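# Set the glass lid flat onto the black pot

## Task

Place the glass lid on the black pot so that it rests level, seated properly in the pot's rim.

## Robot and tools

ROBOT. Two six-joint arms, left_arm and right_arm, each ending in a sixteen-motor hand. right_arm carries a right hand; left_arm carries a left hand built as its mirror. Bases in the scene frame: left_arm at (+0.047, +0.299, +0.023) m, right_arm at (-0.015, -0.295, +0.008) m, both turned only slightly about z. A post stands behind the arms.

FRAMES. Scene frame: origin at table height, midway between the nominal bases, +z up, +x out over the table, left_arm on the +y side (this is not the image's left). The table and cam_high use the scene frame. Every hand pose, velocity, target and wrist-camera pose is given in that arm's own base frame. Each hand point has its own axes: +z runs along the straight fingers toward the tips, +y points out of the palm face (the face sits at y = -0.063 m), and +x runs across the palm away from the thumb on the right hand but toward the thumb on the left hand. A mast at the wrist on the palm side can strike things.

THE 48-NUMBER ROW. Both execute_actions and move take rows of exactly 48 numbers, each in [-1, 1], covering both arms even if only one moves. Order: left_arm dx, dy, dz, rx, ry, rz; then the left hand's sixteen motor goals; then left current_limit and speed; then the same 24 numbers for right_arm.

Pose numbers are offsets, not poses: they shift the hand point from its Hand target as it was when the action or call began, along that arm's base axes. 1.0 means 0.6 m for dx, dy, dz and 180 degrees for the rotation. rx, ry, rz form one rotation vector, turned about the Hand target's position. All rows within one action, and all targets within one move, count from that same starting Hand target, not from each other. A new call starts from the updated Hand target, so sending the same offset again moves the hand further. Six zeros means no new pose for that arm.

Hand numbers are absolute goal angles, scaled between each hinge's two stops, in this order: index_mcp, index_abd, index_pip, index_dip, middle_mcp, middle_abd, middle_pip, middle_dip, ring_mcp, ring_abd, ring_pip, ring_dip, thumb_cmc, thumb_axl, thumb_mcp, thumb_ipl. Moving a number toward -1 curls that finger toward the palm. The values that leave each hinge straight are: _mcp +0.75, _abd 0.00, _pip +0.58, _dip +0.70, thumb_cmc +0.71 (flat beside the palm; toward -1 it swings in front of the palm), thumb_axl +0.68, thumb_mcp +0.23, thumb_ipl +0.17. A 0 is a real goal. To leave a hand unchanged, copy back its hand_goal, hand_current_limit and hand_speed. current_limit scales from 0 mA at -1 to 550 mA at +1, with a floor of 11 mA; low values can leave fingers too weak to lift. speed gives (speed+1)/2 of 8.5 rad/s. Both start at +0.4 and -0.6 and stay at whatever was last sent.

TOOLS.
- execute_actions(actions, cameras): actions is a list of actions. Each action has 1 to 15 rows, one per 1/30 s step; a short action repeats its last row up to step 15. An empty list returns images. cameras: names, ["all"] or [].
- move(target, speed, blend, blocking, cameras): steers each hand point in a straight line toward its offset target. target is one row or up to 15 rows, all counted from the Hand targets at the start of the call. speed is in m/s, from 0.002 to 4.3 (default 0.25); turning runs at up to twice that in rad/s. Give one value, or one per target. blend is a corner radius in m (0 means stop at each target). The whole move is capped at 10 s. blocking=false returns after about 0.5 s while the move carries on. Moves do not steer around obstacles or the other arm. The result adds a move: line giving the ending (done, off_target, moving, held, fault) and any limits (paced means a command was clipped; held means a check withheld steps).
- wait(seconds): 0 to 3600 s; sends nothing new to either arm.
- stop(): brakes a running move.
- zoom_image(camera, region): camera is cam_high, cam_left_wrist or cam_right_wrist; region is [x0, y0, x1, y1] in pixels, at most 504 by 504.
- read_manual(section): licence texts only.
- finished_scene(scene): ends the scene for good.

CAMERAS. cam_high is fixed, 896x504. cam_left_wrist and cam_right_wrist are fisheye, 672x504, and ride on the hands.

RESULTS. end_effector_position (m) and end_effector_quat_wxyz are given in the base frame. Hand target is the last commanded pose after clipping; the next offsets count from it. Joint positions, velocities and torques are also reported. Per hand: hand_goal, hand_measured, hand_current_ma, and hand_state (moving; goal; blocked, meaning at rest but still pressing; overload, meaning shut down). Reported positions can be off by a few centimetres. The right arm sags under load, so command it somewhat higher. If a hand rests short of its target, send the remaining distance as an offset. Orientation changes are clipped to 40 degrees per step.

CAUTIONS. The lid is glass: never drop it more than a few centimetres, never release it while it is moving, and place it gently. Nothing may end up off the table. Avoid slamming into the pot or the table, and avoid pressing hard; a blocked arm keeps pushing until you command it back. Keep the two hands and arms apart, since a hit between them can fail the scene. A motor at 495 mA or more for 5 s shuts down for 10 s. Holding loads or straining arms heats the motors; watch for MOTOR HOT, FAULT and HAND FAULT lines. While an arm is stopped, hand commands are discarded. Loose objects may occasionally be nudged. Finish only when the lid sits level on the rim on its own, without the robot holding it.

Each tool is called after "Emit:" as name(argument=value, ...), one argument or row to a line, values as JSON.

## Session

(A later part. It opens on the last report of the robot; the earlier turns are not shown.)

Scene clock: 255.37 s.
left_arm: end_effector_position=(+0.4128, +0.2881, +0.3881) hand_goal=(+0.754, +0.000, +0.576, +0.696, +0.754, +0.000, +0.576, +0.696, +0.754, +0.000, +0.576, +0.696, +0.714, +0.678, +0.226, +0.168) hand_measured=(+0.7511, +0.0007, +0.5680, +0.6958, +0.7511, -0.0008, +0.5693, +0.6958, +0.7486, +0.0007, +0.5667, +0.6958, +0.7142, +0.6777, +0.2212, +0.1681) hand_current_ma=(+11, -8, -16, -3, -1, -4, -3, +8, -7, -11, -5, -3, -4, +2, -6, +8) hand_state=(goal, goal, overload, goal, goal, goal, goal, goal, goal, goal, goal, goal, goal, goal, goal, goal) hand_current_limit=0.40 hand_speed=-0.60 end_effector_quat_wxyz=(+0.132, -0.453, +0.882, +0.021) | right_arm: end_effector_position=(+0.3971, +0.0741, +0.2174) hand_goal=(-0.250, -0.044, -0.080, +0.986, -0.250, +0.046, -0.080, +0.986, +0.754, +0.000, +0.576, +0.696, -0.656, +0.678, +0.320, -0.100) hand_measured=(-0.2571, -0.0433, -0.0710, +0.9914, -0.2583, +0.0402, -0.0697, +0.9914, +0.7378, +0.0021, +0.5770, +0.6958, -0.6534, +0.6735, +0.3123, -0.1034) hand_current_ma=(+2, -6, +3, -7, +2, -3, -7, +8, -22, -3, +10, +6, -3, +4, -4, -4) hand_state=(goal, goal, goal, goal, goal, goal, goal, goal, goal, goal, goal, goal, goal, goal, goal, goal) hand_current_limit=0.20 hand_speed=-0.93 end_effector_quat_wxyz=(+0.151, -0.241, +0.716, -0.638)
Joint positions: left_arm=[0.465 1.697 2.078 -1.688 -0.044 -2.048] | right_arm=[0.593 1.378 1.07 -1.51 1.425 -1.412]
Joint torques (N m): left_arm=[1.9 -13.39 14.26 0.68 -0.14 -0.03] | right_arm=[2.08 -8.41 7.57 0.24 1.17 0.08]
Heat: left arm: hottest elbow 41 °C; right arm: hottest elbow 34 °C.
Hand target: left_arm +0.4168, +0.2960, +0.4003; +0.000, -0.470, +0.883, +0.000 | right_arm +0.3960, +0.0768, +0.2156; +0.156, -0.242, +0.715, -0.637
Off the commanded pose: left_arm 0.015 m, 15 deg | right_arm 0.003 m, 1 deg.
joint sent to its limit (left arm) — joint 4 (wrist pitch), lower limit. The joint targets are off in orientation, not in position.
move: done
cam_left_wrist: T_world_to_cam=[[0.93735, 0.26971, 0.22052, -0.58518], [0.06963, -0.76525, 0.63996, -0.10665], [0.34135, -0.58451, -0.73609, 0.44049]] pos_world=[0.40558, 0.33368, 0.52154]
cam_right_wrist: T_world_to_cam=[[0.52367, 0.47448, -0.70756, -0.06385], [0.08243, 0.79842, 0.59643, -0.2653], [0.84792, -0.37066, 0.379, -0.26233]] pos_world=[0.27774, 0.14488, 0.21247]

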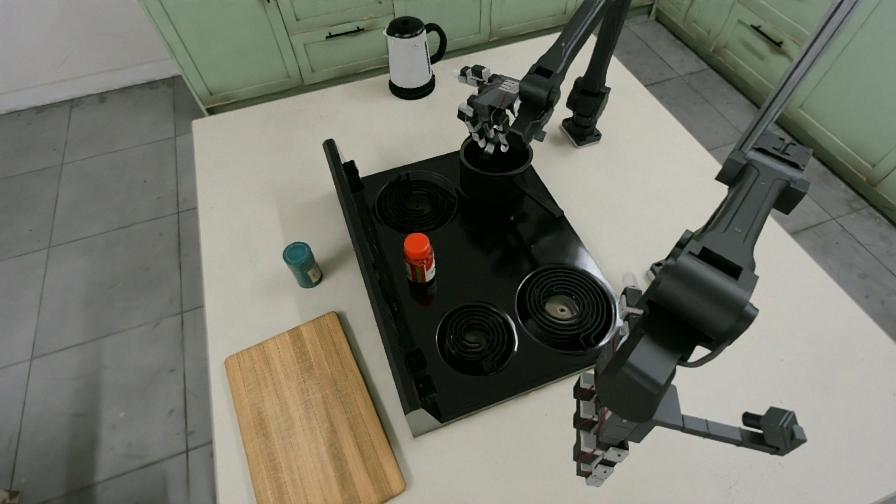

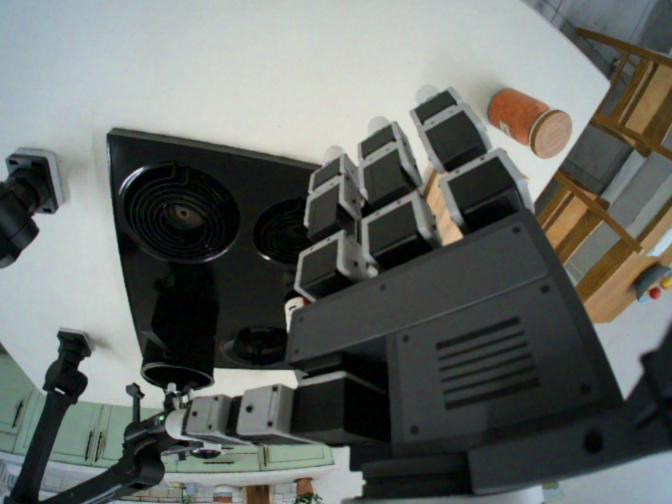

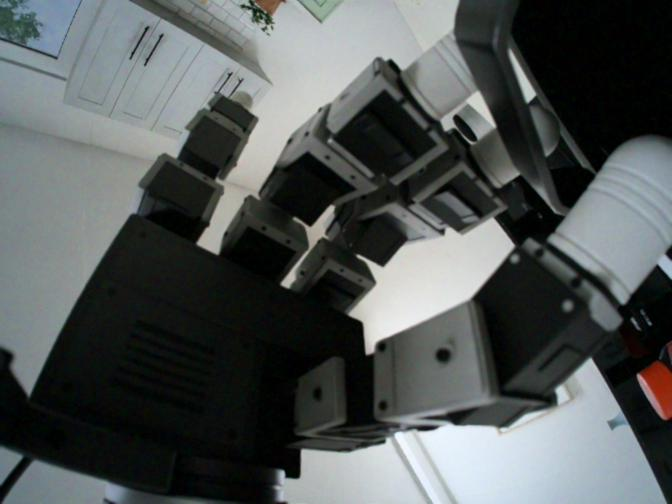

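Emit:
move(
  target=[0,0,0,0,0,0,0.754,0,0.576,0.696,0.754,0,0.576,0.696,0.754,0,0.576,0.696,0.714,0.678,0.226,0.168,0.4,-0.6,0,0,0,0,0,0,-0.15,-0.045,-0.08,0.986,-0.15,0.045,-0.08,0.986,0.754,0,0.576,0.696,-0.657,0.678,0.42,-0.10,0.2,-0.93],
  cameras=["all"],
)

Emit:
zoom_image(
  camera="cam_high",
  region=[454, 120, 544, 200],
)

Emit:
zoom_image(
  camera="cam_left_wrist",
  region=[124, 330, 234, 410],
)

Emit:
zoom_image(
  camera="cam_right_wrist",
  region=[400, 0, 672, 272],
)

Scene clock: 256.73 s.
left_arm: end_effector_position=(+0.4128, +0.2881, +0.3881) hand_goal=(+0.754, +0.000, +0.576, +0.696, +0.754, +0.000, +0.576, +0.696, +0.754, +0.000, +0.576, +0.696, +0.714, +0.678, +0.226, +0.168) hand_measured=(+0.7511, +0.0007, +0.5667, +0.6958, +0.7511, +0.0007, +0.5693, +0.6958, +0.7486, +0.0007, +0.5667, +0.6958, +0.7129, +0.6777, +0.2212, +0.1672) hand_current_ma=(+4, -7, -3, -3, -19, -5, +3, +6, -3, -11, -5, -2, +11, -9, -3, +6) hand_state=(goal, goal, overload, goal, goal, goal, goal, goal, goal, goal, goal, goal, goal, goal, goal, goal) hand_current_limit=0.40 hand_speed=-0.60 end_effector_quat_wxyz=(+0.132, -0.453, +0.882, +0.021) | right_arm: end_effector_position=(+0.3971, +0.0741, +0.2174) hand_goal=(-0.150, -0.044, -0.080, +0.986, -0.150, +0.046, -0.080, +0.986, +0.754, +0.000, +0.576, +0.696, -0.656, +0.678, +0.420, -0.100) hand_measured=(-0.1619, -0.0433, -0.0723, +0.9926, -0.1619, +0.0388, -0.0710, +0.9914, +0.7378, +0.0021, +0.5757, +0.6958, -0.6521, +0.6735, +0.4123, -0.0968) hand_current_ma=(-8, -2, +7, -2, +6, -5, -4, +8, -11, -12, +3, -6, -4, +0, +0, -14) hand_state=(goal, goal, goal, goal, goal, goal, goal, goal, goal, goal, goal, goal, goal, goal, goal, goal) hand_current_limit=0.20 hand_speed=-0.93 end_effector_quat_wxyz=(+0.151, -0.241, +0.716, -0.638)
Joint positions: left_arm=[0.465 1.697 2.078 -1.688 -0.044 -2.048] | right_arm=[0.593 1.378 1.07 -1.51 1.425 -1.412]
Joint torques (N m): left_arm=[2.02 -13.51 14.31 0.79 -0.14 -0.01] | right_arm=[2.2 -8.59 7.58 0.21 1.19 0.08]
Heat: left arm: hottest elbow 41 °C; right arm: hottest elbow 34 °C.
Hand target: left_arm +0.4168, +0.2960, +0.4003; +0.000, -0.470, +0.883, +0.000 | right_arm +0.3960, +0.0768, +0.2156; +0.156, -0.242, +0.715, -0.637
Off the commanded pose: left_arm 0.015 m, 15 deg | right_arm 0.003 m, 1 deg.
joint sent to its limit (left arm) — joint 4 (wrist pitch), lower limit. The joint targets are off in orientation, not in position.
move: done
cam_left_wrist: T_world_to_cam=[[0.93735, 0.26971, 0.22052, -0.58518], [0.06963, -0.76525, 0.63996, -0.10665], [0.34135, -0.58451, -0.73609, 0.44049]] pos_world=[0.40558, 0.33368, 0.52154]
cam_right_wrist: T_world_to_cam=[[0.52367, 0.47448, -0.70756, -0.06385], [0.08243, 0.79842, 0.59643, -0.2653], [0.84792, -0.37066, 0.379, -0.26233]] pos_world=[0.27774, 0.14488, 0.21247]

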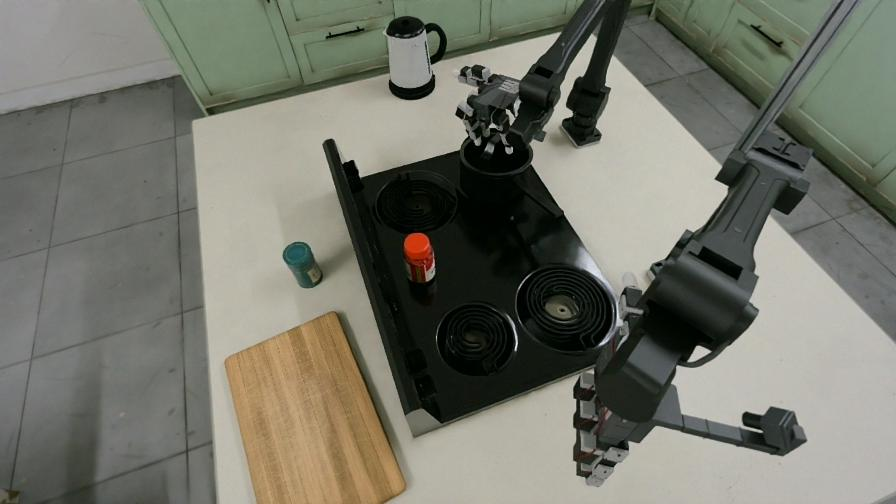

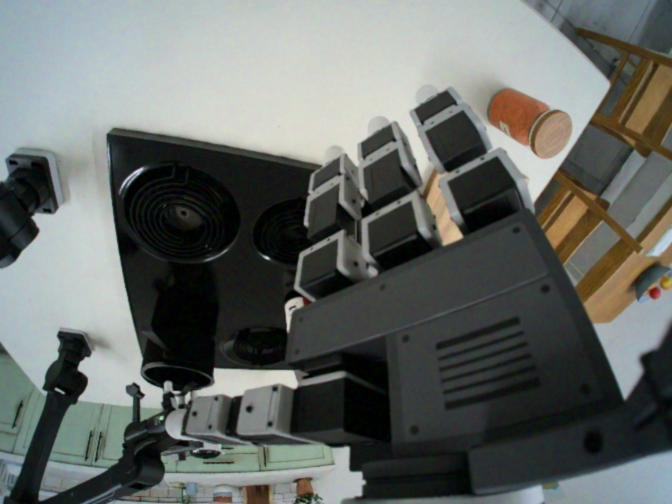

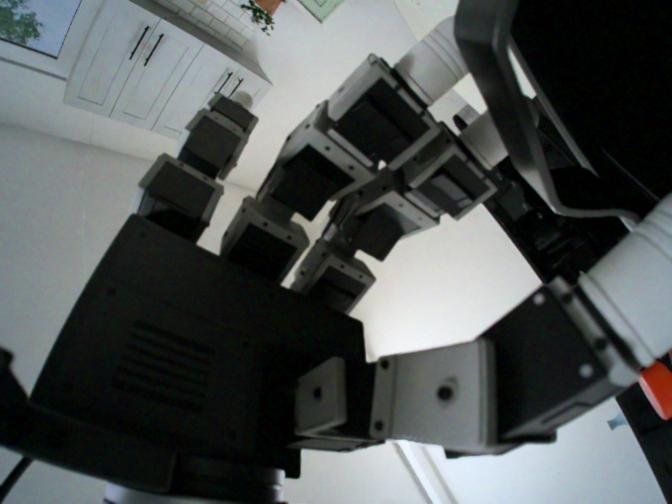

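Scaled by 5.600.

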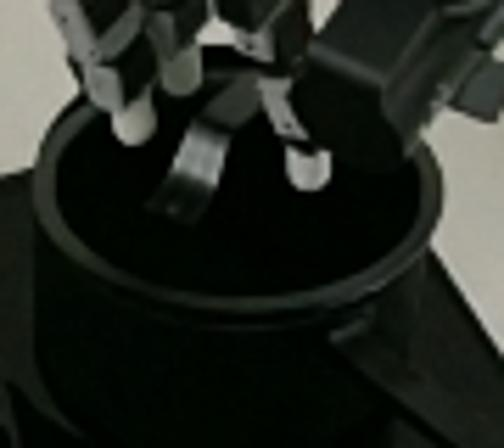

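Scaled by 4.582 from the camera's image (finer frame: 960x720).

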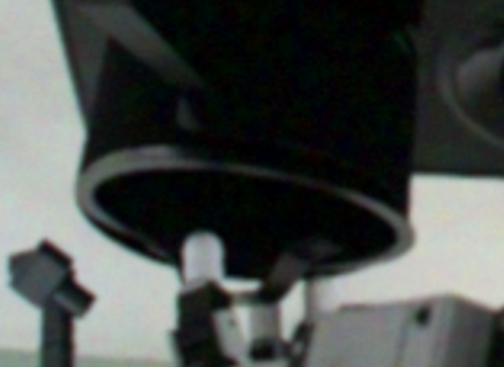

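Scaled by 1.853 from the camera's image (finer frame: 960x720).

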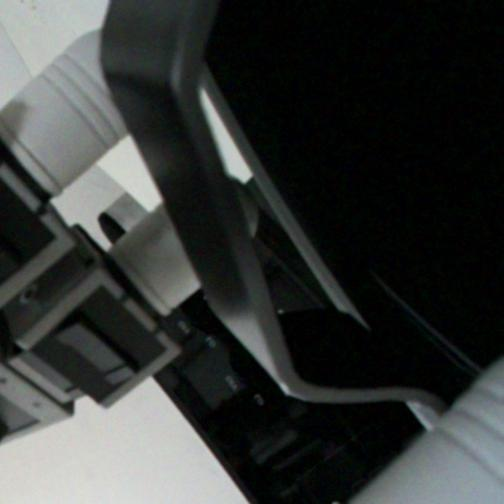

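Emit:
move(
  target=[0,0,0,0,0,0,0.754,0,0.576,0.696,0.754,0,0.576,0.696,0.754,0,0.576,0.696,0.714,0.678,0.226,0.168,0.4,-0.6,0,0,0,0,0,0,0.1,-0.045,-0.08,0.986,0.1,0.045,-0.08,0.986,0.754,0,0.576,0.696,-0.657,0.678,0.6,-0.10,0.3,-0.85],
  cameras=["all"],
)

Emit:
zoom_image(
  camera="cam_high",
  region=[454, 120, 544, 200],
)

Emit:
zoom_image(
  camera="cam_right_wrist",
  region=[400, 0, 672, 272],
)

Scene clock: 258.23 s.
left_arm: end_effector_position=(+0.4128, +0.2881, +0.3881) hand_goal=(+0.754, +0.000, +0.576, +0.696, +0.754, +0.000, +0.576, +0.696, +0.754, +0.000, +0.576, +0.696, +0.714, +0.678, +0.226, +0.168) hand_measured=(+0.7523, -0.0008, +0.5680, +0.6958, +0.7511, -0.0008, +0.5680, +0.6971, +0.7498, -0.0008, +0.5680, +0.6958, +0.7129, +0.6767, +0.2212, +0.1672) hand_current_ma=(+12, +3, -4, -4, -13, -14, -1, +11, -3, -5, -1, +0, +9, +1, -4, -1) hand_state=(goal, goal, overload, goal, goal, goal, goal, goal, goal, goal, goal, goal, goal, goal, goal, goal) hand_current_limit=0.40 hand_speed=-0.60 end_effector_quat_wxyz=(+0.132, -0.453, +0.882, +0.021) | right_arm: end_effector_position=(+0.3971, +0.0741, +0.2174) hand_goal=(+0.100, -0.044, -0.080, +0.986, +0.100, +0.046, -0.080, +0.986, +0.754, +0.000, +0.576, +0.696, -0.656, +0.678, +0.600, -0.100) hand_measured=(+0.0817, -0.0433, -0.0749, +0.9914, +0.0793, +0.0388, -0.0749, +0.9914, +0.7378, +0.0021, +0.5757, +0.6958, -0.6521, +0.6735, +0.5904, -0.1034) hand_current_ma=(-5, +1, -8, -4, +0, +4, -11, +10, -18, -13, +11, -1, -6, +14, +2, -4) hand_state=(goal, goal, goal, goal, goal, goal, goal, goal, goal, goal, goal, goal, goal, goal, goal, goal) hand_current_limit=0.30 hand_speed=-0.85 end_effector_quat_wxyz=(+0.151, -0.241, +0.716, -0.638)
Joint positions: left_arm=[0.465 1.697 2.078 -1.688 -0.044 -2.048] | right_arm=[0.593 1.378 1.07 -1.51 1.425 -1.412]
Joint torques (N m): left_arm=[1.79 -13.63 14.31 0.68 -0.14 -0.04] | right_arm=[2.14 -8.53 7.56 0.21 1.22 0.08]
Heat: left arm: hottest elbow 41 °C; right arm: hottest elbow 34 °C.
Hand target: left_arm +0.4168, +0.2960, +0.4003; +0.000, -0.470, +0.883, +0.000 | right_arm +0.3960, +0.0768, +0.2156; +0.156, -0.242, +0.715, -0.637
Off the commanded pose: left_arm 0.015 m, 15 deg | right_arm 0.003 m, 1 deg.
joint sent to its limit (left arm) — joint 4 (wrist pitch), lower limit. The joint targets are off in orientation, not in position.
move: done
cam_left_wrist: T_world_to_cam=[[0.93735, 0.26971, 0.22052, -0.58518], [0.06963, -0.76525, 0.63996, -0.10665], [0.34135, -0.58451, -0.73609, 0.44049]] pos_world=[0.40558, 0.33368, 0.52154]
cam_right_wrist: T_world_to_cam=[[0.52367, 0.47448, -0.70756, -0.06385], [0.08243, 0.79842, 0.59643, -0.2653], [0.84792, -0.37066, 0.379, -0.26233]] pos_world=[0.27774, 0.14488, 0.21247]

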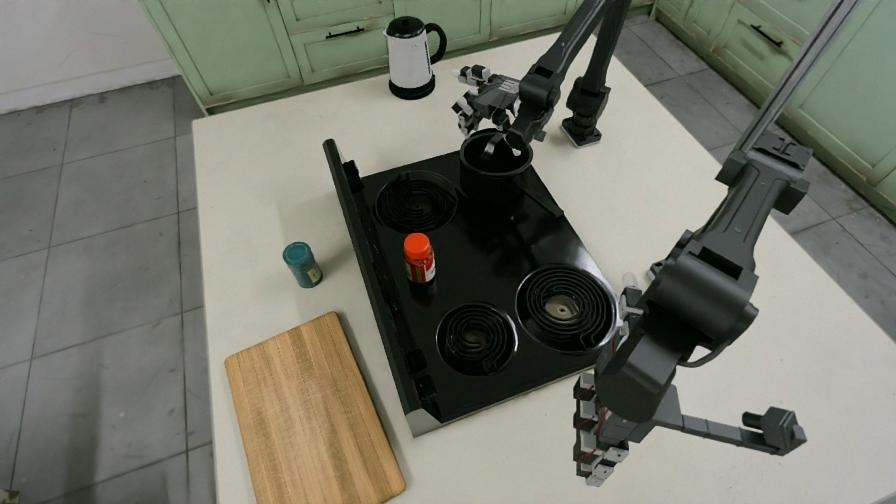

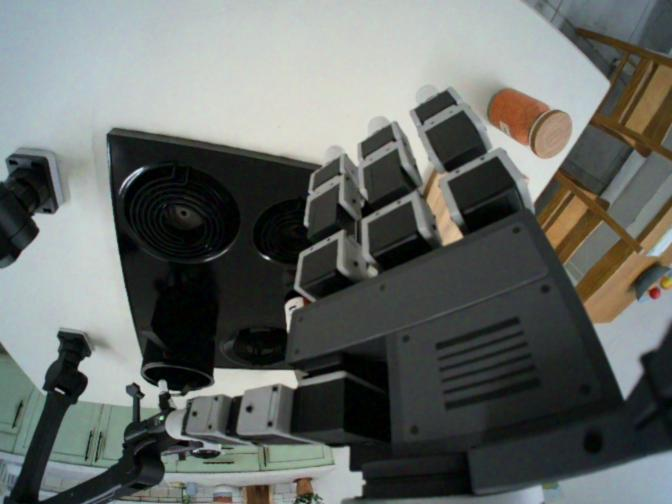

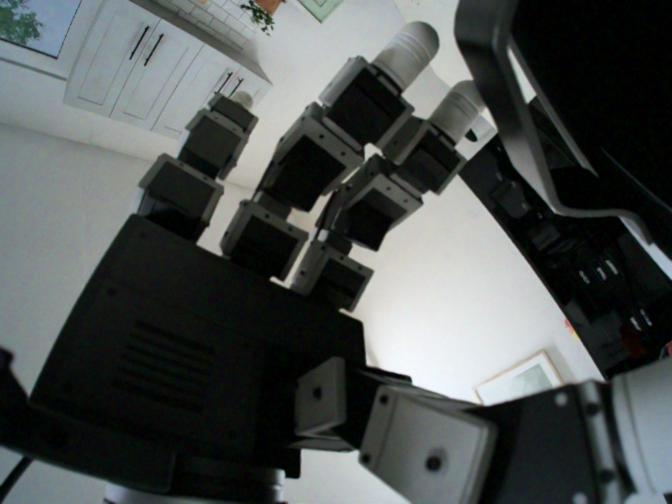

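Scaled by 5.600.

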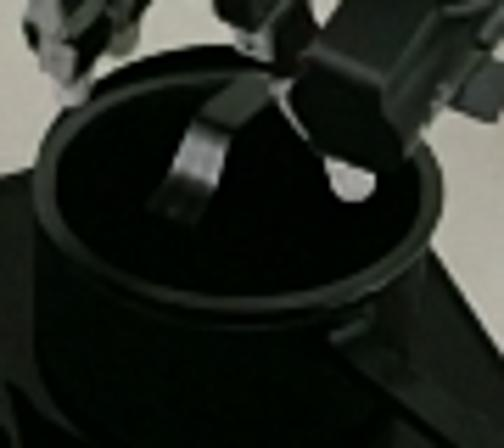

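Scaled by 1.853 from the camera's image (finer frame: 960x720).

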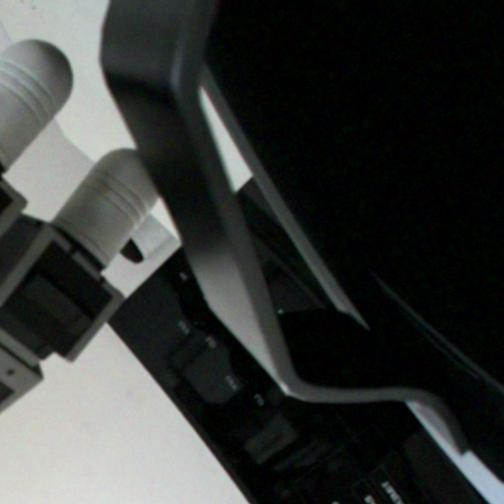

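Emit:
move(
  target=[0,0,0,0,0,0,0.754,0,0.576,0.696,0.754,0,0.576,0.696,0.754,0,0.576,0.696,0.714,0.678,0.226,0.168,0.4,-0.6,0,0,0.13,0,0,0,0.1,-0.045,-0.08,0.986,0.1,0.045,-0.08,0.986,0.754,0,0.576,0.696,-0.657,0.678,0.6,-0.10,0.3,-0.85],
  speed=0.06,
  cameras=["all"],
)

Emit:
zoom_image(
  camera="cam_high",
  region=[454, 120, 544, 200],
)

Scene clock: 261.10 s.
left_arm: end_effector_position=(+0.4128, +0.2881, +0.3881) hand_goal=(+0.754, +0.000, +0.576, +0.696, +0.754, +0.000, +0.576, +0.696, +0.754, +0.000, +0.576, +0.696, +0.714, +0.678, +0.226, +0.168) hand_measured=(+0.7523, +0.0007, +0.5680, +0.6958, +0.7511, +0.0007, +0.5693, +0.6958, +0.7498, +0.0007, +0.5680, +0.6958, +0.7129, +0.6767, +0.2212, +0.1672) hand_current_ma=(+11, +1, -3, +1, -7, -13, -6, +8, -10, -7, -3, -9, +16, -1, -9, +6) hand_state=(goal, goal, overload, goal, goal, goal, goal, goal, goal, goal, goal, goal, goal, goal, goal, goal) hand_current_limit=0.40 hand_speed=-0.60 end_effector_quat_wxyz=(+0.132, -0.453, +0.882, +0.021) | right_arm: end_effector_position=(+0.3876, +0.0679, +0.2703) hand_goal=(+0.100, -0.044, -0.080, +0.986, +0.100, +0.046, -0.080, +0.986, +0.754, +0.000, +0.576, +0.696, -0.656, +0.678, +0.600, -0.100) hand_measured=(+0.0817, -0.0433, -0.0736, +0.9914, +0.0793, +0.0520, -0.0749, +0.9914, +0.7378, +0.0021, +0.5770, +0.6958, -0.6521, +0.6735, +0.5904, -0.1044) hand_current_ma=(-6, -5, +1, +2, +1, +7, -13, +11, -18, -5, +16, +0, -12, +13, -3, -11) hand_state=(goal, goal, goal, goal, goal, goal, goal, goal, goal, goal, goal, goal, goal, goal, goal, goal) hand_current_limit=0.30 hand_speed=-0.85 end_effector_quat_wxyz=(+0.135, -0.257, +0.710, -0.642)
Joint positions: left_arm=[0.465 1.697 2.078 -1.688 -0.044 -2.048] | right_arm=[0.593 1.329 1.166 -1.67 1.425 -1.447]
Joint torques (N m): left_arm=[2.02 -13.74 14.17 0.75 -0.16 -0.03] | right_arm=[2.08 -8.41 13.01 -0.57 1.19 0.1]
Heat: left arm: hottest elbow 41 °C; right arm: hottest elbow 34 °C.
Hand target: left_arm +0.4168, +0.2960, +0.4003; +0.000, -0.470, +0.883, +0.000 | right_arm +0.3960, +0.0768, +0.2934; +0.156, -0.242, +0.715, -0.637
Off the commanded pose: left_arm 0.015 m, 15 deg | right_arm 0.026 m, 3 deg.
joint sent to its limit (left arm) — joint 4 (wrist pitch), lower limit. The joint targets are off in orientation, not in position.
joint sent to its limit (right arm) — joint 4 (wrist pitch), lower limit. The joint targets still meet the commanded pose.
move: off_target (right_arm)
cam_left_wrist: T_world_to_cam=[[0.93735, 0.26971, 0.22052, -0.58518], [0.06963, -0.76525, 0.63996, -0.10665], [0.34135, -0.58451, -0.73609, 0.44049]] pos_world=[0.40558, 0.33368, 0.52154]
cam_right_wrist: T_world_to_cam=[[0.49182, 0.4581, -0.74045, 0.00395], [0.10234, 0.81409, 0.57164, -0.29318], [0.86466, -0.35692, 0.3535, -0.27706]] pos_world=[0.26762, 0.13797, 0.26846]

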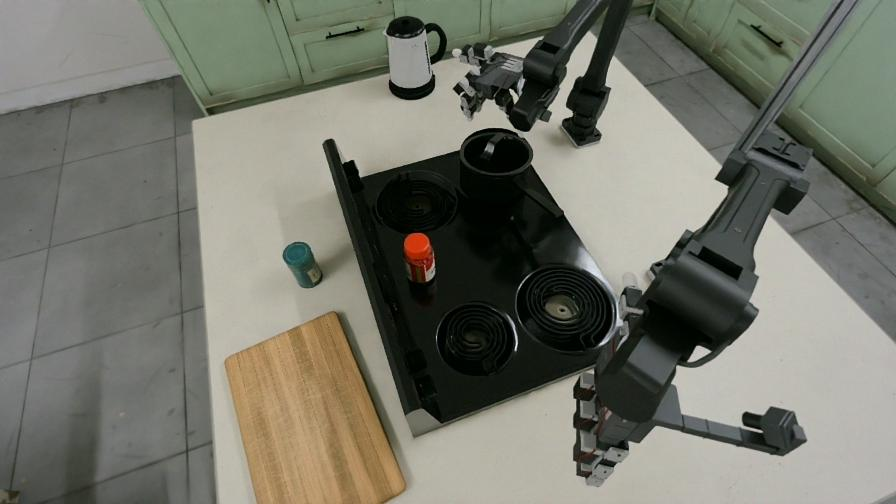

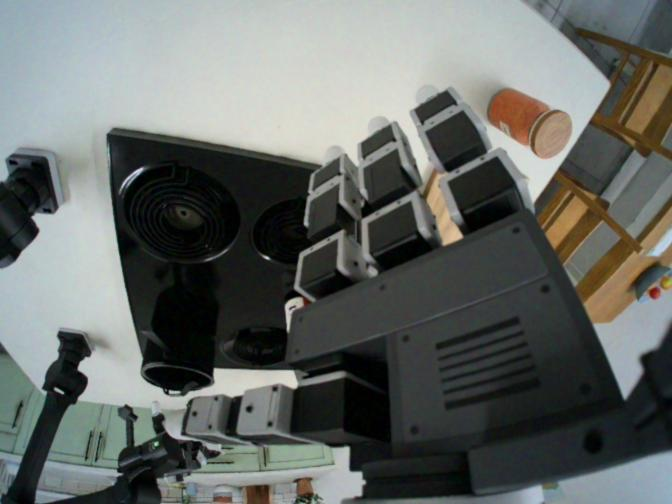

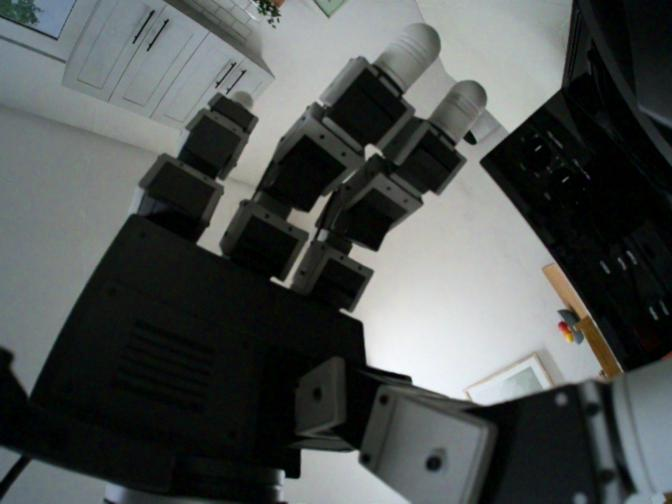

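Scaled by 5.600.

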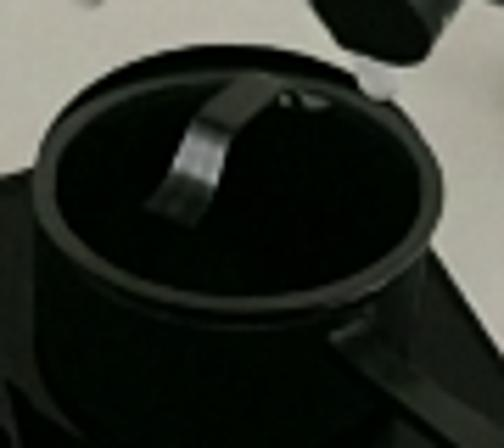

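Emit:
zoom_image(
  camera="cam_high",
  region=[456, 124, 500, 164],
)

Emit:
zoom_image(
  camera="cam_high",
  region=[494, 124, 538, 164],
)

Emit:
zoom_image(
  camera="cam_high",
  region=[456, 154, 500, 194],
)

Emit:
zoom_image(
  camera="cam_high",
  region=[494, 154, 538, 194],
)

Emit:
zoom_image(
  camera="cam_left_wrist",
  region=[134, 350, 179, 400],
)

Emit:
zoom_image(
  camera="cam_left_wrist",
  region=[174, 350, 219, 400],
)

Scaled by 11.455.

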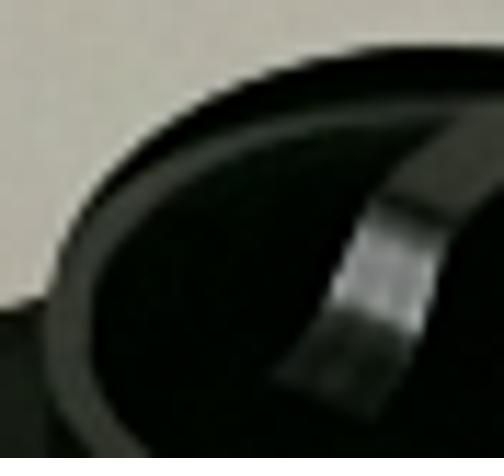

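Scaled by 11.455.

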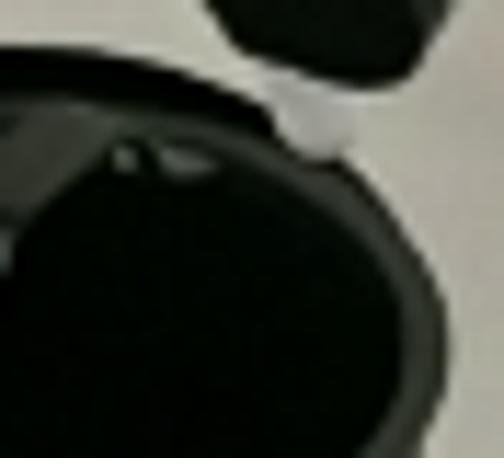

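Scaled by 11.455.

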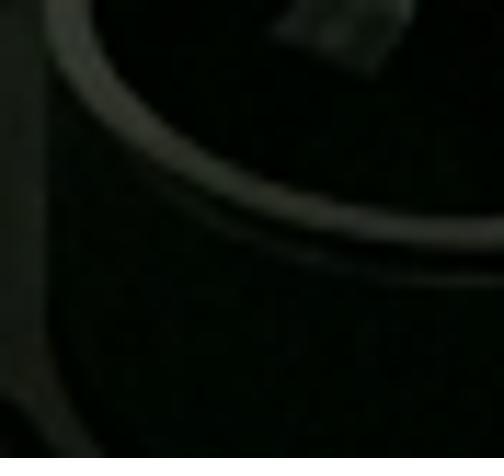

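Scaled by 11.455.

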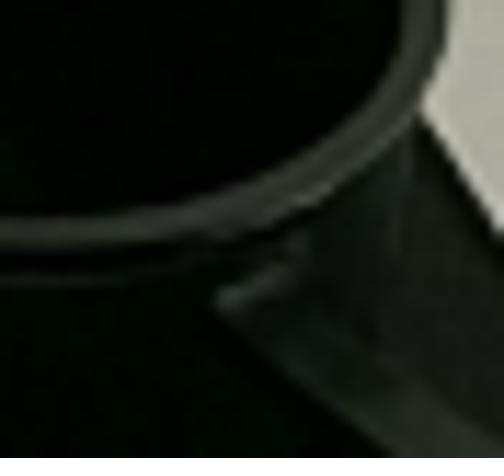

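Scaled by 10.080 from the camera's image (finer frame: 960x720).

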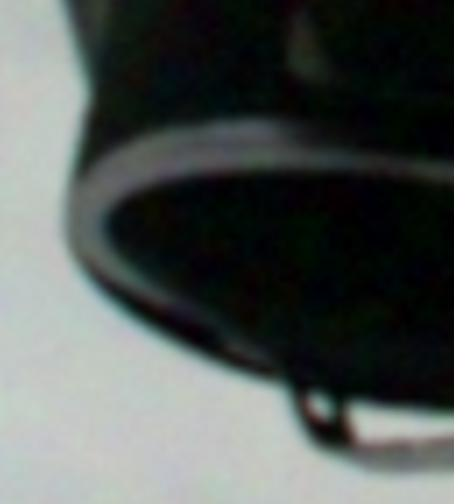

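Scaled by 10.080 from the camera's image (finer frame: 960x720).

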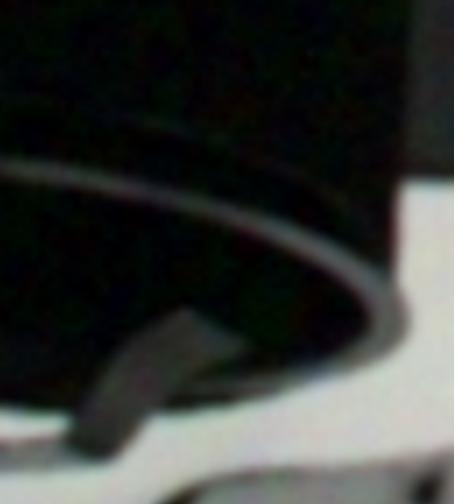

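Emit:
zoom_image(
  camera="cam_high",
  region=[454, 120, 500, 184],
)

Emit:
zoom_image(
  camera="cam_high",
  region=[494, 120, 540, 184],
)

Scaled by 7.875.

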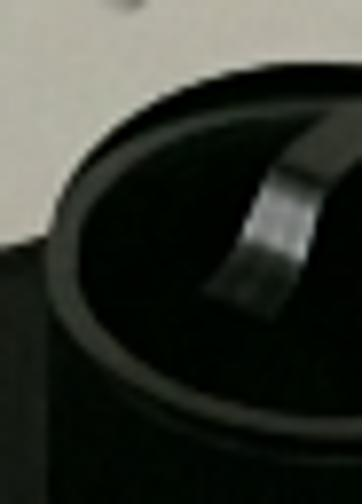

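Scaled by 7.875.

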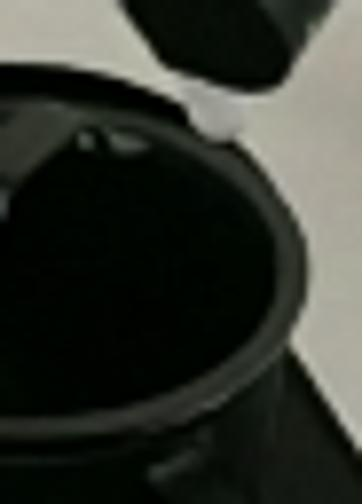

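Emit:
move(
  target=[
    [0,0,0,0,0,0,0.754,0,0.576,0.696,0.754,0,0.576,0.696,0.754,0,0.576,0.696,0.714,0.678,0.226,0.168,0.4,-0.6,0,0,0.16,0,0,0,0.1,-0.045,-0.08,0.986,0.1,0.045,-0.08,0.986,0.754,0,0.576,0.696,-0.657,0.678,0.6,-0.10,0.3,-0.85],
    [0,0,0,0,0,0,0.754,0,0.576,0.696,0.754,0,0.576,0.696,0.754,0,0.576,0.696,0.714,0.678,0.226,0.168,0.4,-0.6,-0.027,-0.295,0.22,0,0,-0.139,0.1,-0.045,-0.08,0.986,0.1,0.045,-0.08,0.986,0.754,0,0.576,0.696,-0.657,0.678,0.6,-0.10,0.3,-0.85],
  ],
  speed=0.12,
  blend=[0.03,0],
  cameras=["all"],
)

Emit:
zoom_image(
  camera="cam_high",
  region=[454, 120, 544, 200],
)

Scene clock: 276.13 s.
left_arm: end_effector_position=(+0.4128, +0.2881, +0.3881) hand_goal=(+0.754, +0.000, +0.576, +0.696, +0.754, +0.000, +0.576, +0.696, +0.754, +0.000, +0.576, +0.696, +0.714, +0.678, +0.226, +0.168) hand_measured=(+0.7523, +0.0007, +0.5680, +0.6958, +0.7511, +0.0007, +0.5693, +0.6958, +0.7498, -0.0008, +0.5667, +0.6958, +0.7129, +0.6777, +0.2212, +0.1672) hand_current_ma=(+2, -1, -11, -4, -14, -13, -1, +6, +3, -14, -2, -8, +12, -7, -5, +9) hand_state=(goal, goal, overload, goal, goal, goal, goal, goal, goal, goal, goal, goal, goal, goal, goal, goal) hand_current_limit=0.40 hand_speed=-0.60 end_effector_quat_wxyz=(+0.132, -0.453, +0.882, +0.021) | right_arm: end_effector_position=(+0.3753, -0.0979, +0.4053) hand_goal=(+0.100, -0.044, -0.080, +0.986, +0.100, +0.046, -0.080, +0.986, +0.754, +0.000, +0.576, +0.696, -0.656, +0.678, +0.600, -0.100) hand_measured=(+0.0817, -0.0433, -0.0749, +0.9926, +0.0793, +0.0505, -0.0749, +0.9914, +0.7378, +0.0021, +0.5757, +0.6958, -0.6521, +0.6746, +0.5904, -0.1044) hand_current_ma=(-12, -4, +4, +1, -2, -4, -10, +11, -7, -5, +6, +10, -11, +15, -2, -3) hand_state=(goal, goal, goal, goal, goal, goal, goal, goal, goal, goal, goal, goal, goal, goal, goal, goal) hand_current_limit=0.30 hand_speed=-0.85 end_effector_quat_wxyz=(+0.025, -0.111, +0.749, -0.653)
Joint positions: left_arm=[0.465 1.697 2.078 -1.688 -0.044 -2.048] | right_arm=[0.168 1.222 1.434 -1.671 1.423 -1.793]
Joint torques (N m): left_arm=[2.2 -13.51 14.46 0.72 -0.14 0] | right_arm=[0.79 -6.3 13.63 -0.1 1.19 -0.03]
Heat: left arm: hottest elbow 41 °C; right arm: hottest elbow 35 °C.
Hand target: left_arm +0.4168, +0.2960, +0.4003; +0.000, -0.470, +0.883, +0.000 | right_arm +0.3798, -0.1002, +0.4254; +0.014, -0.082, +0.751, -0.656
Off the commanded pose: left_arm 0.015 m, 15 deg | right_arm 0.021 m, 4 deg.
joint sent to its limit (left arm) — joint 4 (wrist pitch), lower limit. The joint targets are off in orientation, not in position.
joint sent to its limit (right arm) — joint 4 (wrist pitch), lower limit. The joint targets are off in orientation, not in position.
move: off_target (right_arm)
cam_left_wrist: T_world_to_cam=[[0.93735, 0.26971, 0.22052, -0.58518], [0.06963, -0.76525, 0.63996, -0.10665], [0.34135, -0.58451, -0.73609, 0.44049]] pos_world=[0.40558, 0.33368, 0.52154]
cam_right_wrist: T_world_to_cam=[[0.64698, 0.25445, -0.7188, 0.09885], [0.37633, 0.71331, 0.59124, -0.35484], [0.66317, -0.65302, 0.36574, -0.3317]] pos_world=[0.28956, 0.01136, 0.40216]

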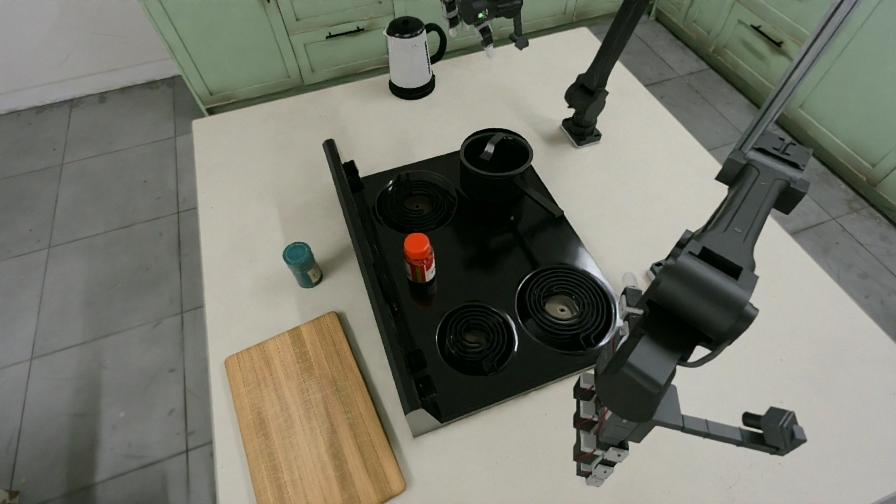

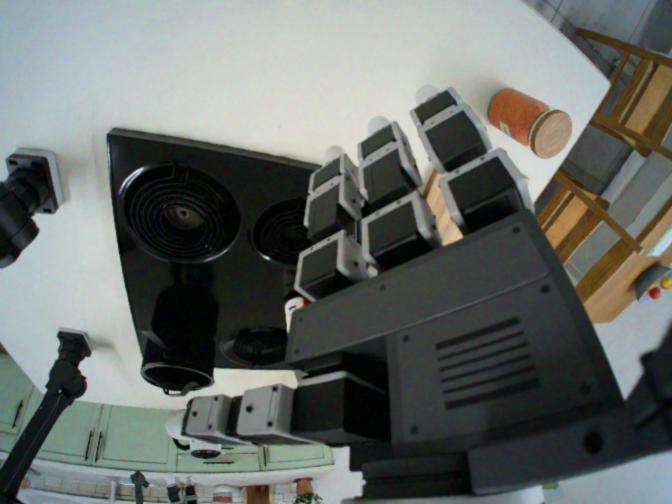

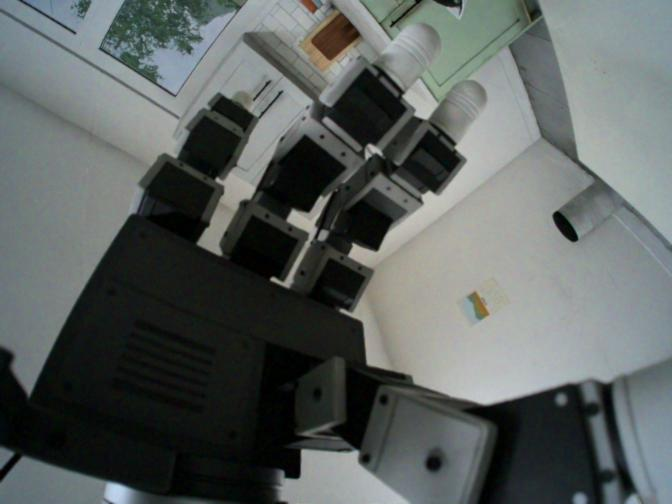

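Scaled by 5.600.

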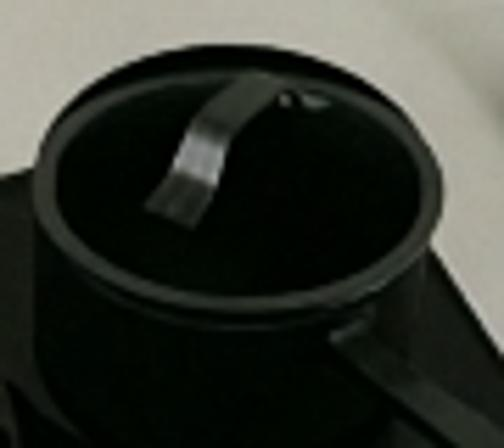

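Emit:
move(
  target=[-0.1,-0.583,0,0,0,0,0.754,0,0.576,0.696,0.754,0,0.576,0.696,0.754,0,0.576,0.696,0.714,0.678,0.226,0.168,0.4,-0.6,0,0,0,0,0,0,0.1,-0.045,-0.08,0.986,0.1,0.045,-0.08,0.986,0.754,0,0.576,0.696,-0.657,0.678,0.6,-0.10,0.3,-0.85],
  speed=0.15,
  cameras=["all"],
)

Scene clock: 280.27 s.
left_arm: end_effector_position=(+0.3615, -0.0524, +0.3974) hand_goal=(+0.754, +0.000, +0.576, +0.696, +0.754, +0.000, +0.576, +0.696, +0.754, +0.000, +0.576, +0.696, +0.714, +0.678, +0.226, +0.168) hand_measured=(+0.7498, +0.0007, +0.5667, +0.6958, +0.7498, -0.0008, +0.5680, +0.6958, +0.7486, +0.0007, +0.5667, +0.6958, +0.7129, +0.6777, +0.2212, +0.1672) hand_current_ma=(+0, +1, -6, -4, -16, -11, +4, +3, -8, -9, -1, -18, +5, -8, -6, -1) hand_state=(goal, goal, overload, goal, goal, goal, goal, goal, goal, goal, goal, goal, goal, goal, goal, goal) hand_current_limit=0.40 hand_speed=-0.60 end_effector_quat_wxyz=(+0.089, -0.127, +0.975, -0.161) | right_arm: end_effector_position=(+0.3753, -0.0979, +0.4053) hand_goal=(+0.100, -0.044, -0.080, +0.986, +0.100, +0.046, -0.080, +0.986, +0.754, +0.000, +0.576, +0.696, -0.656, +0.678, +0.600, -0.100) hand_measured=(+0.0817, -0.0433, -0.0736, +0.9914, +0.0805, +0.0520, -0.0749, +0.9914, +0.7378, +0.0021, +0.5757, +0.6958, -0.6521, +0.6735, +0.5904, -0.1044) hand_current_ma=(-1, -5, -1, -4, -1, +6, -12, +3, -10, -8, +8, -1, -9, +2, -4, -3) hand_state=(goal, goal, goal, goal, goal, goal, goal, goal, goal, goal, goal, goal, goal, goal, goal, goal) hand_current_limit=0.30 hand_speed=-0.85 end_effector_quat_wxyz=(+0.025, -0.111, +0.749, -0.653)
Joint positions: left_arm=[-0.198 1.334 1.73 -1.688 0.246 -2.062] | right_arm=[0.168 1.222 1.434 -1.671 1.423 -1.794]
Joint torques (N m): left_arm=[1.55 -9.99 10.1 0.68 0.37 -0.17] | right_arm=[0.91 -6.24 13.61 -0.1 1.2 -0.01]
Heat: left arm: hottest elbow 41 °C; right arm: hottest elbow 36 °C.
Hand target: left_arm +0.3569, -0.0538, +0.4003; +0.012, -0.427, +0.904, -0.022 | right_arm +0.3799, -0.1001, +0.4255; +0.014, -0.082, +0.751, -0.656
Off the commanded pose: left_arm 0.006 m, 46 deg; orientation clipped | right_arm 0.021 m, 4 deg.
joint sent to its limit (left arm) — joint 4 (wrist pitch), lower limit; joint 6 (wrist roll), lower limit. The joint targets are off in orientation, not in position.
joint sent to its limit (right arm) — joint 4 (wrist pitch), lower limit. The joint targets are off in orientation, not in position.
move: off_target (left_arm); limits=paced
cam_left_wrist: T_world_to_cam=[[0.892, -0.35201, 0.28358, -0.48859], [-0.42014, -0.4142, 0.80742, -0.24066], [-0.16675, -0.83937, -0.51736, 0.34917]] pos_world=[0.39294, 0.02142, 0.51352]
cam_right_wrist: T_world_to_cam=[[0.6467, 0.25444, -0.71906, 0.09912], [0.37654, 0.71335, 0.59106, -0.35472], [0.66333, -0.65299, 0.36552, -0.33165]] pos_world=[0.28946, 0.01126, 0.40216]

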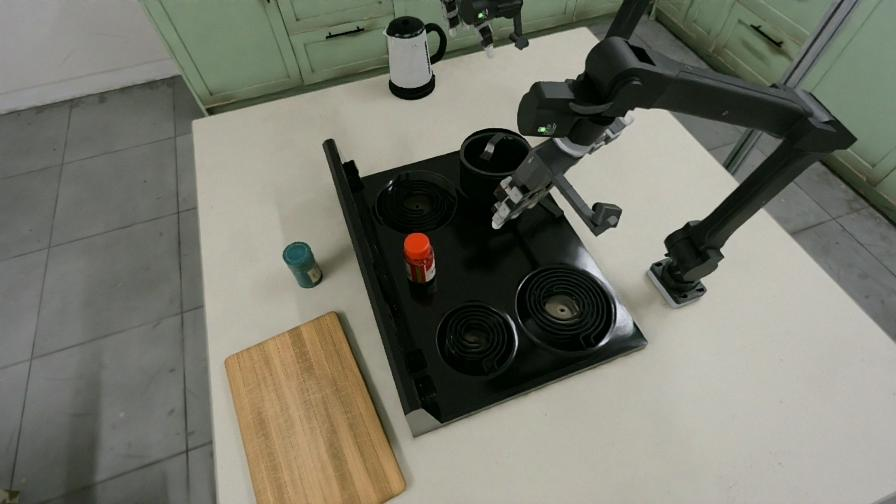

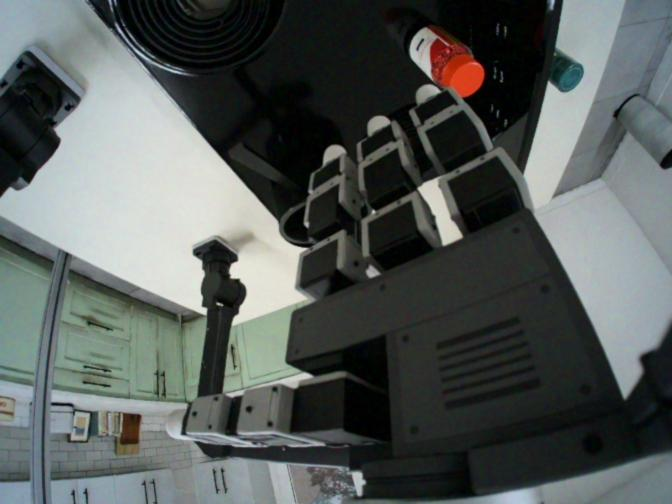

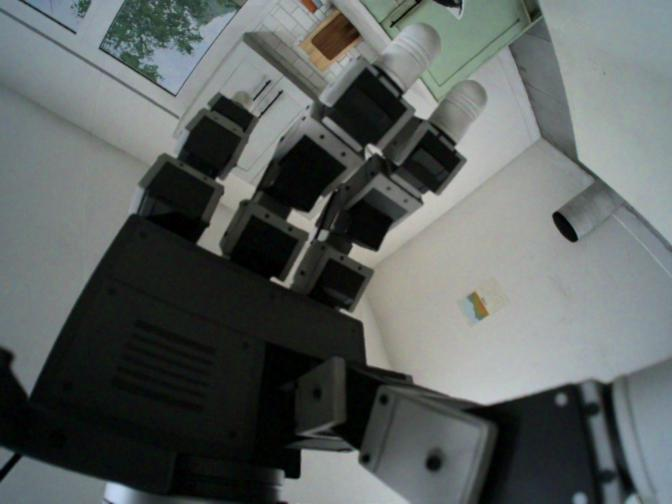

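Emit:
move(
  target=[0.2,0,0,0,0,0,0.754,0,0.576,0.696,0.754,0,0.576,0.696,0.754,0,0.576,0.696,0.714,0.678,0.226,0.168,0.4,-0.6,0,0,0,0,0,0,0.1,-0.045,-0.08,0.986,0.1,0.045,-0.08,0.986,0.754,0,0.576,0.696,-0.657,0.678,0.6,-0.10,0.3,-0.85],
  speed=0.15,
  cameras=["cam_left_wrist"],
)

Scene clock: 284.10 s.
left_arm: end_effector_position=(+0.4699, -0.0525, +0.3888) hand_goal=(+0.754, +0.000, +0.576, +0.696, +0.754, +0.000, +0.576, +0.696, +0.754, +0.000, +0.576, +0.696, +0.714, +0.678, +0.226, +0.168) hand_measured=(+0.7498, +0.0007, +0.5667, +0.6971, +0.7511, +0.0007, +0.5680, +0.6958, +0.7498, -0.0008, +0.5667, +0.6958, +0.7129, +0.6777, +0.2212, +0.1681) hand_current_ma=(+5, -1, -15, +3, -10, -6, -3, +9, -2, +2, +5, -2, +9, -3, -4, +2) hand_state=(goal, goal, overload, goal, goal, goal, goal, goal, goal, goal, goal, goal, goal, goal, goal, goal) hand_current_limit=0.40 hand_speed=-0.60 end_effector_quat_wxyz=(+0.102, -0.139, +0.978, -0.121) | right_arm: end_effector_position=(+0.3753, -0.0979, +0.4053) hand_goal=(+0.100, -0.044, -0.080, +0.986, +0.100, +0.046, -0.080, +0.986, +0.754, +0.000, +0.576, +0.696, -0.656, +0.678, +0.600, -0.100) hand_measured=(+0.0817, -0.0433, -0.0749, +0.9914, +0.0805, +0.0505, -0.0749, +0.9914, +0.7378, +0.0021, +0.5757, +0.6958, -0.6521, +0.6735, +0.5904, -0.1034) hand_current_ma=(-4, +5, -8, -1, +7, +0, +7, +7, -7, -4, +11, +4, -9, +10, -2, -10) hand_state=(goal, goal, goal, goal, goal, goal, goal, goal, goal, goal, goal, goal, goal, goal, goal, goal) hand_current_limit=0.30 hand_speed=-0.85 end_effector_quat_wxyz=(+0.025, -0.111, +0.749, -0.653)
Joint positions: left_arm=[-0.185 1.617 2.008 -1.688 0.162 -2.062] | right_arm=[0.168 1.222 1.434 -1.671 1.423 -1.794]
Joint torques (N m): left_arm=[1.26 -11.93 14.43 0.73 0.06 -0.16] | right_arm=[0.79 -6.3 13.64 -0.06 1.2 -0.01]
Heat: left arm: hottest elbow 41 °C; right arm: hottest elbow 36 °C.
Hand target: left_arm +0.4769, -0.0537, +0.4003; +0.012, -0.427, +0.904, -0.022 | right_arm +0.3799, -0.1001, +0.4255; +0.014, -0.082, +0.751, -0.656
Off the commanded pose: left_arm 0.013 m, 37 deg | right_arm 0.021 m, 4 deg.
joint sent to its limit (left arm) — joint 4 (wrist pitch), lower limit; joint 6 (wrist roll), lower limit. The joint targets are off in orientation, not in position.
joint sent to its limit (right arm) — joint 4 (wrist pitch), lower limit. The joint targets are off in orientation, not in position.
move: off_target (left_arm)
cam_left_wrist: T_world_to_cam=[[0.90142, -0.34254, 0.26477, -0.57954], [-0.41226, -0.49235, 0.76657, -0.18011], [-0.13222, -0.80016, -0.58503, 0.37487]] pos_world=[0.49772, 0.01276, 0.51083]

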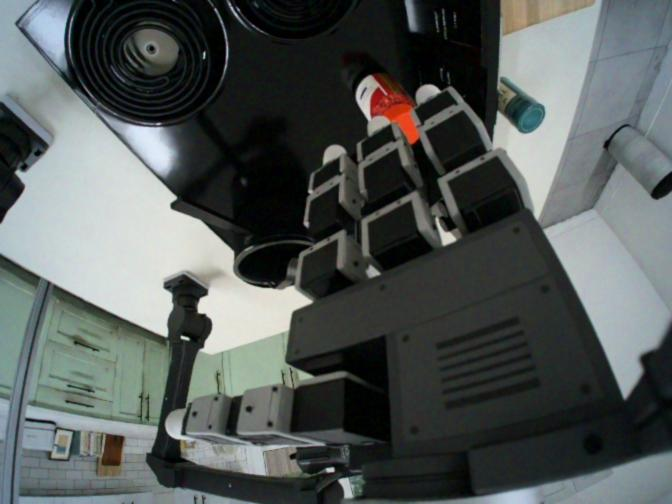

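Emit:
zoom_image(
  camera="cam_left_wrist",
  region=[220, 215, 325, 300],
)

Scaled by 4.800 from the camera's image (finer frame: 960x720).

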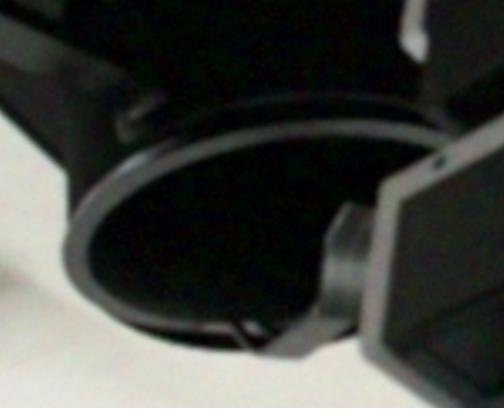

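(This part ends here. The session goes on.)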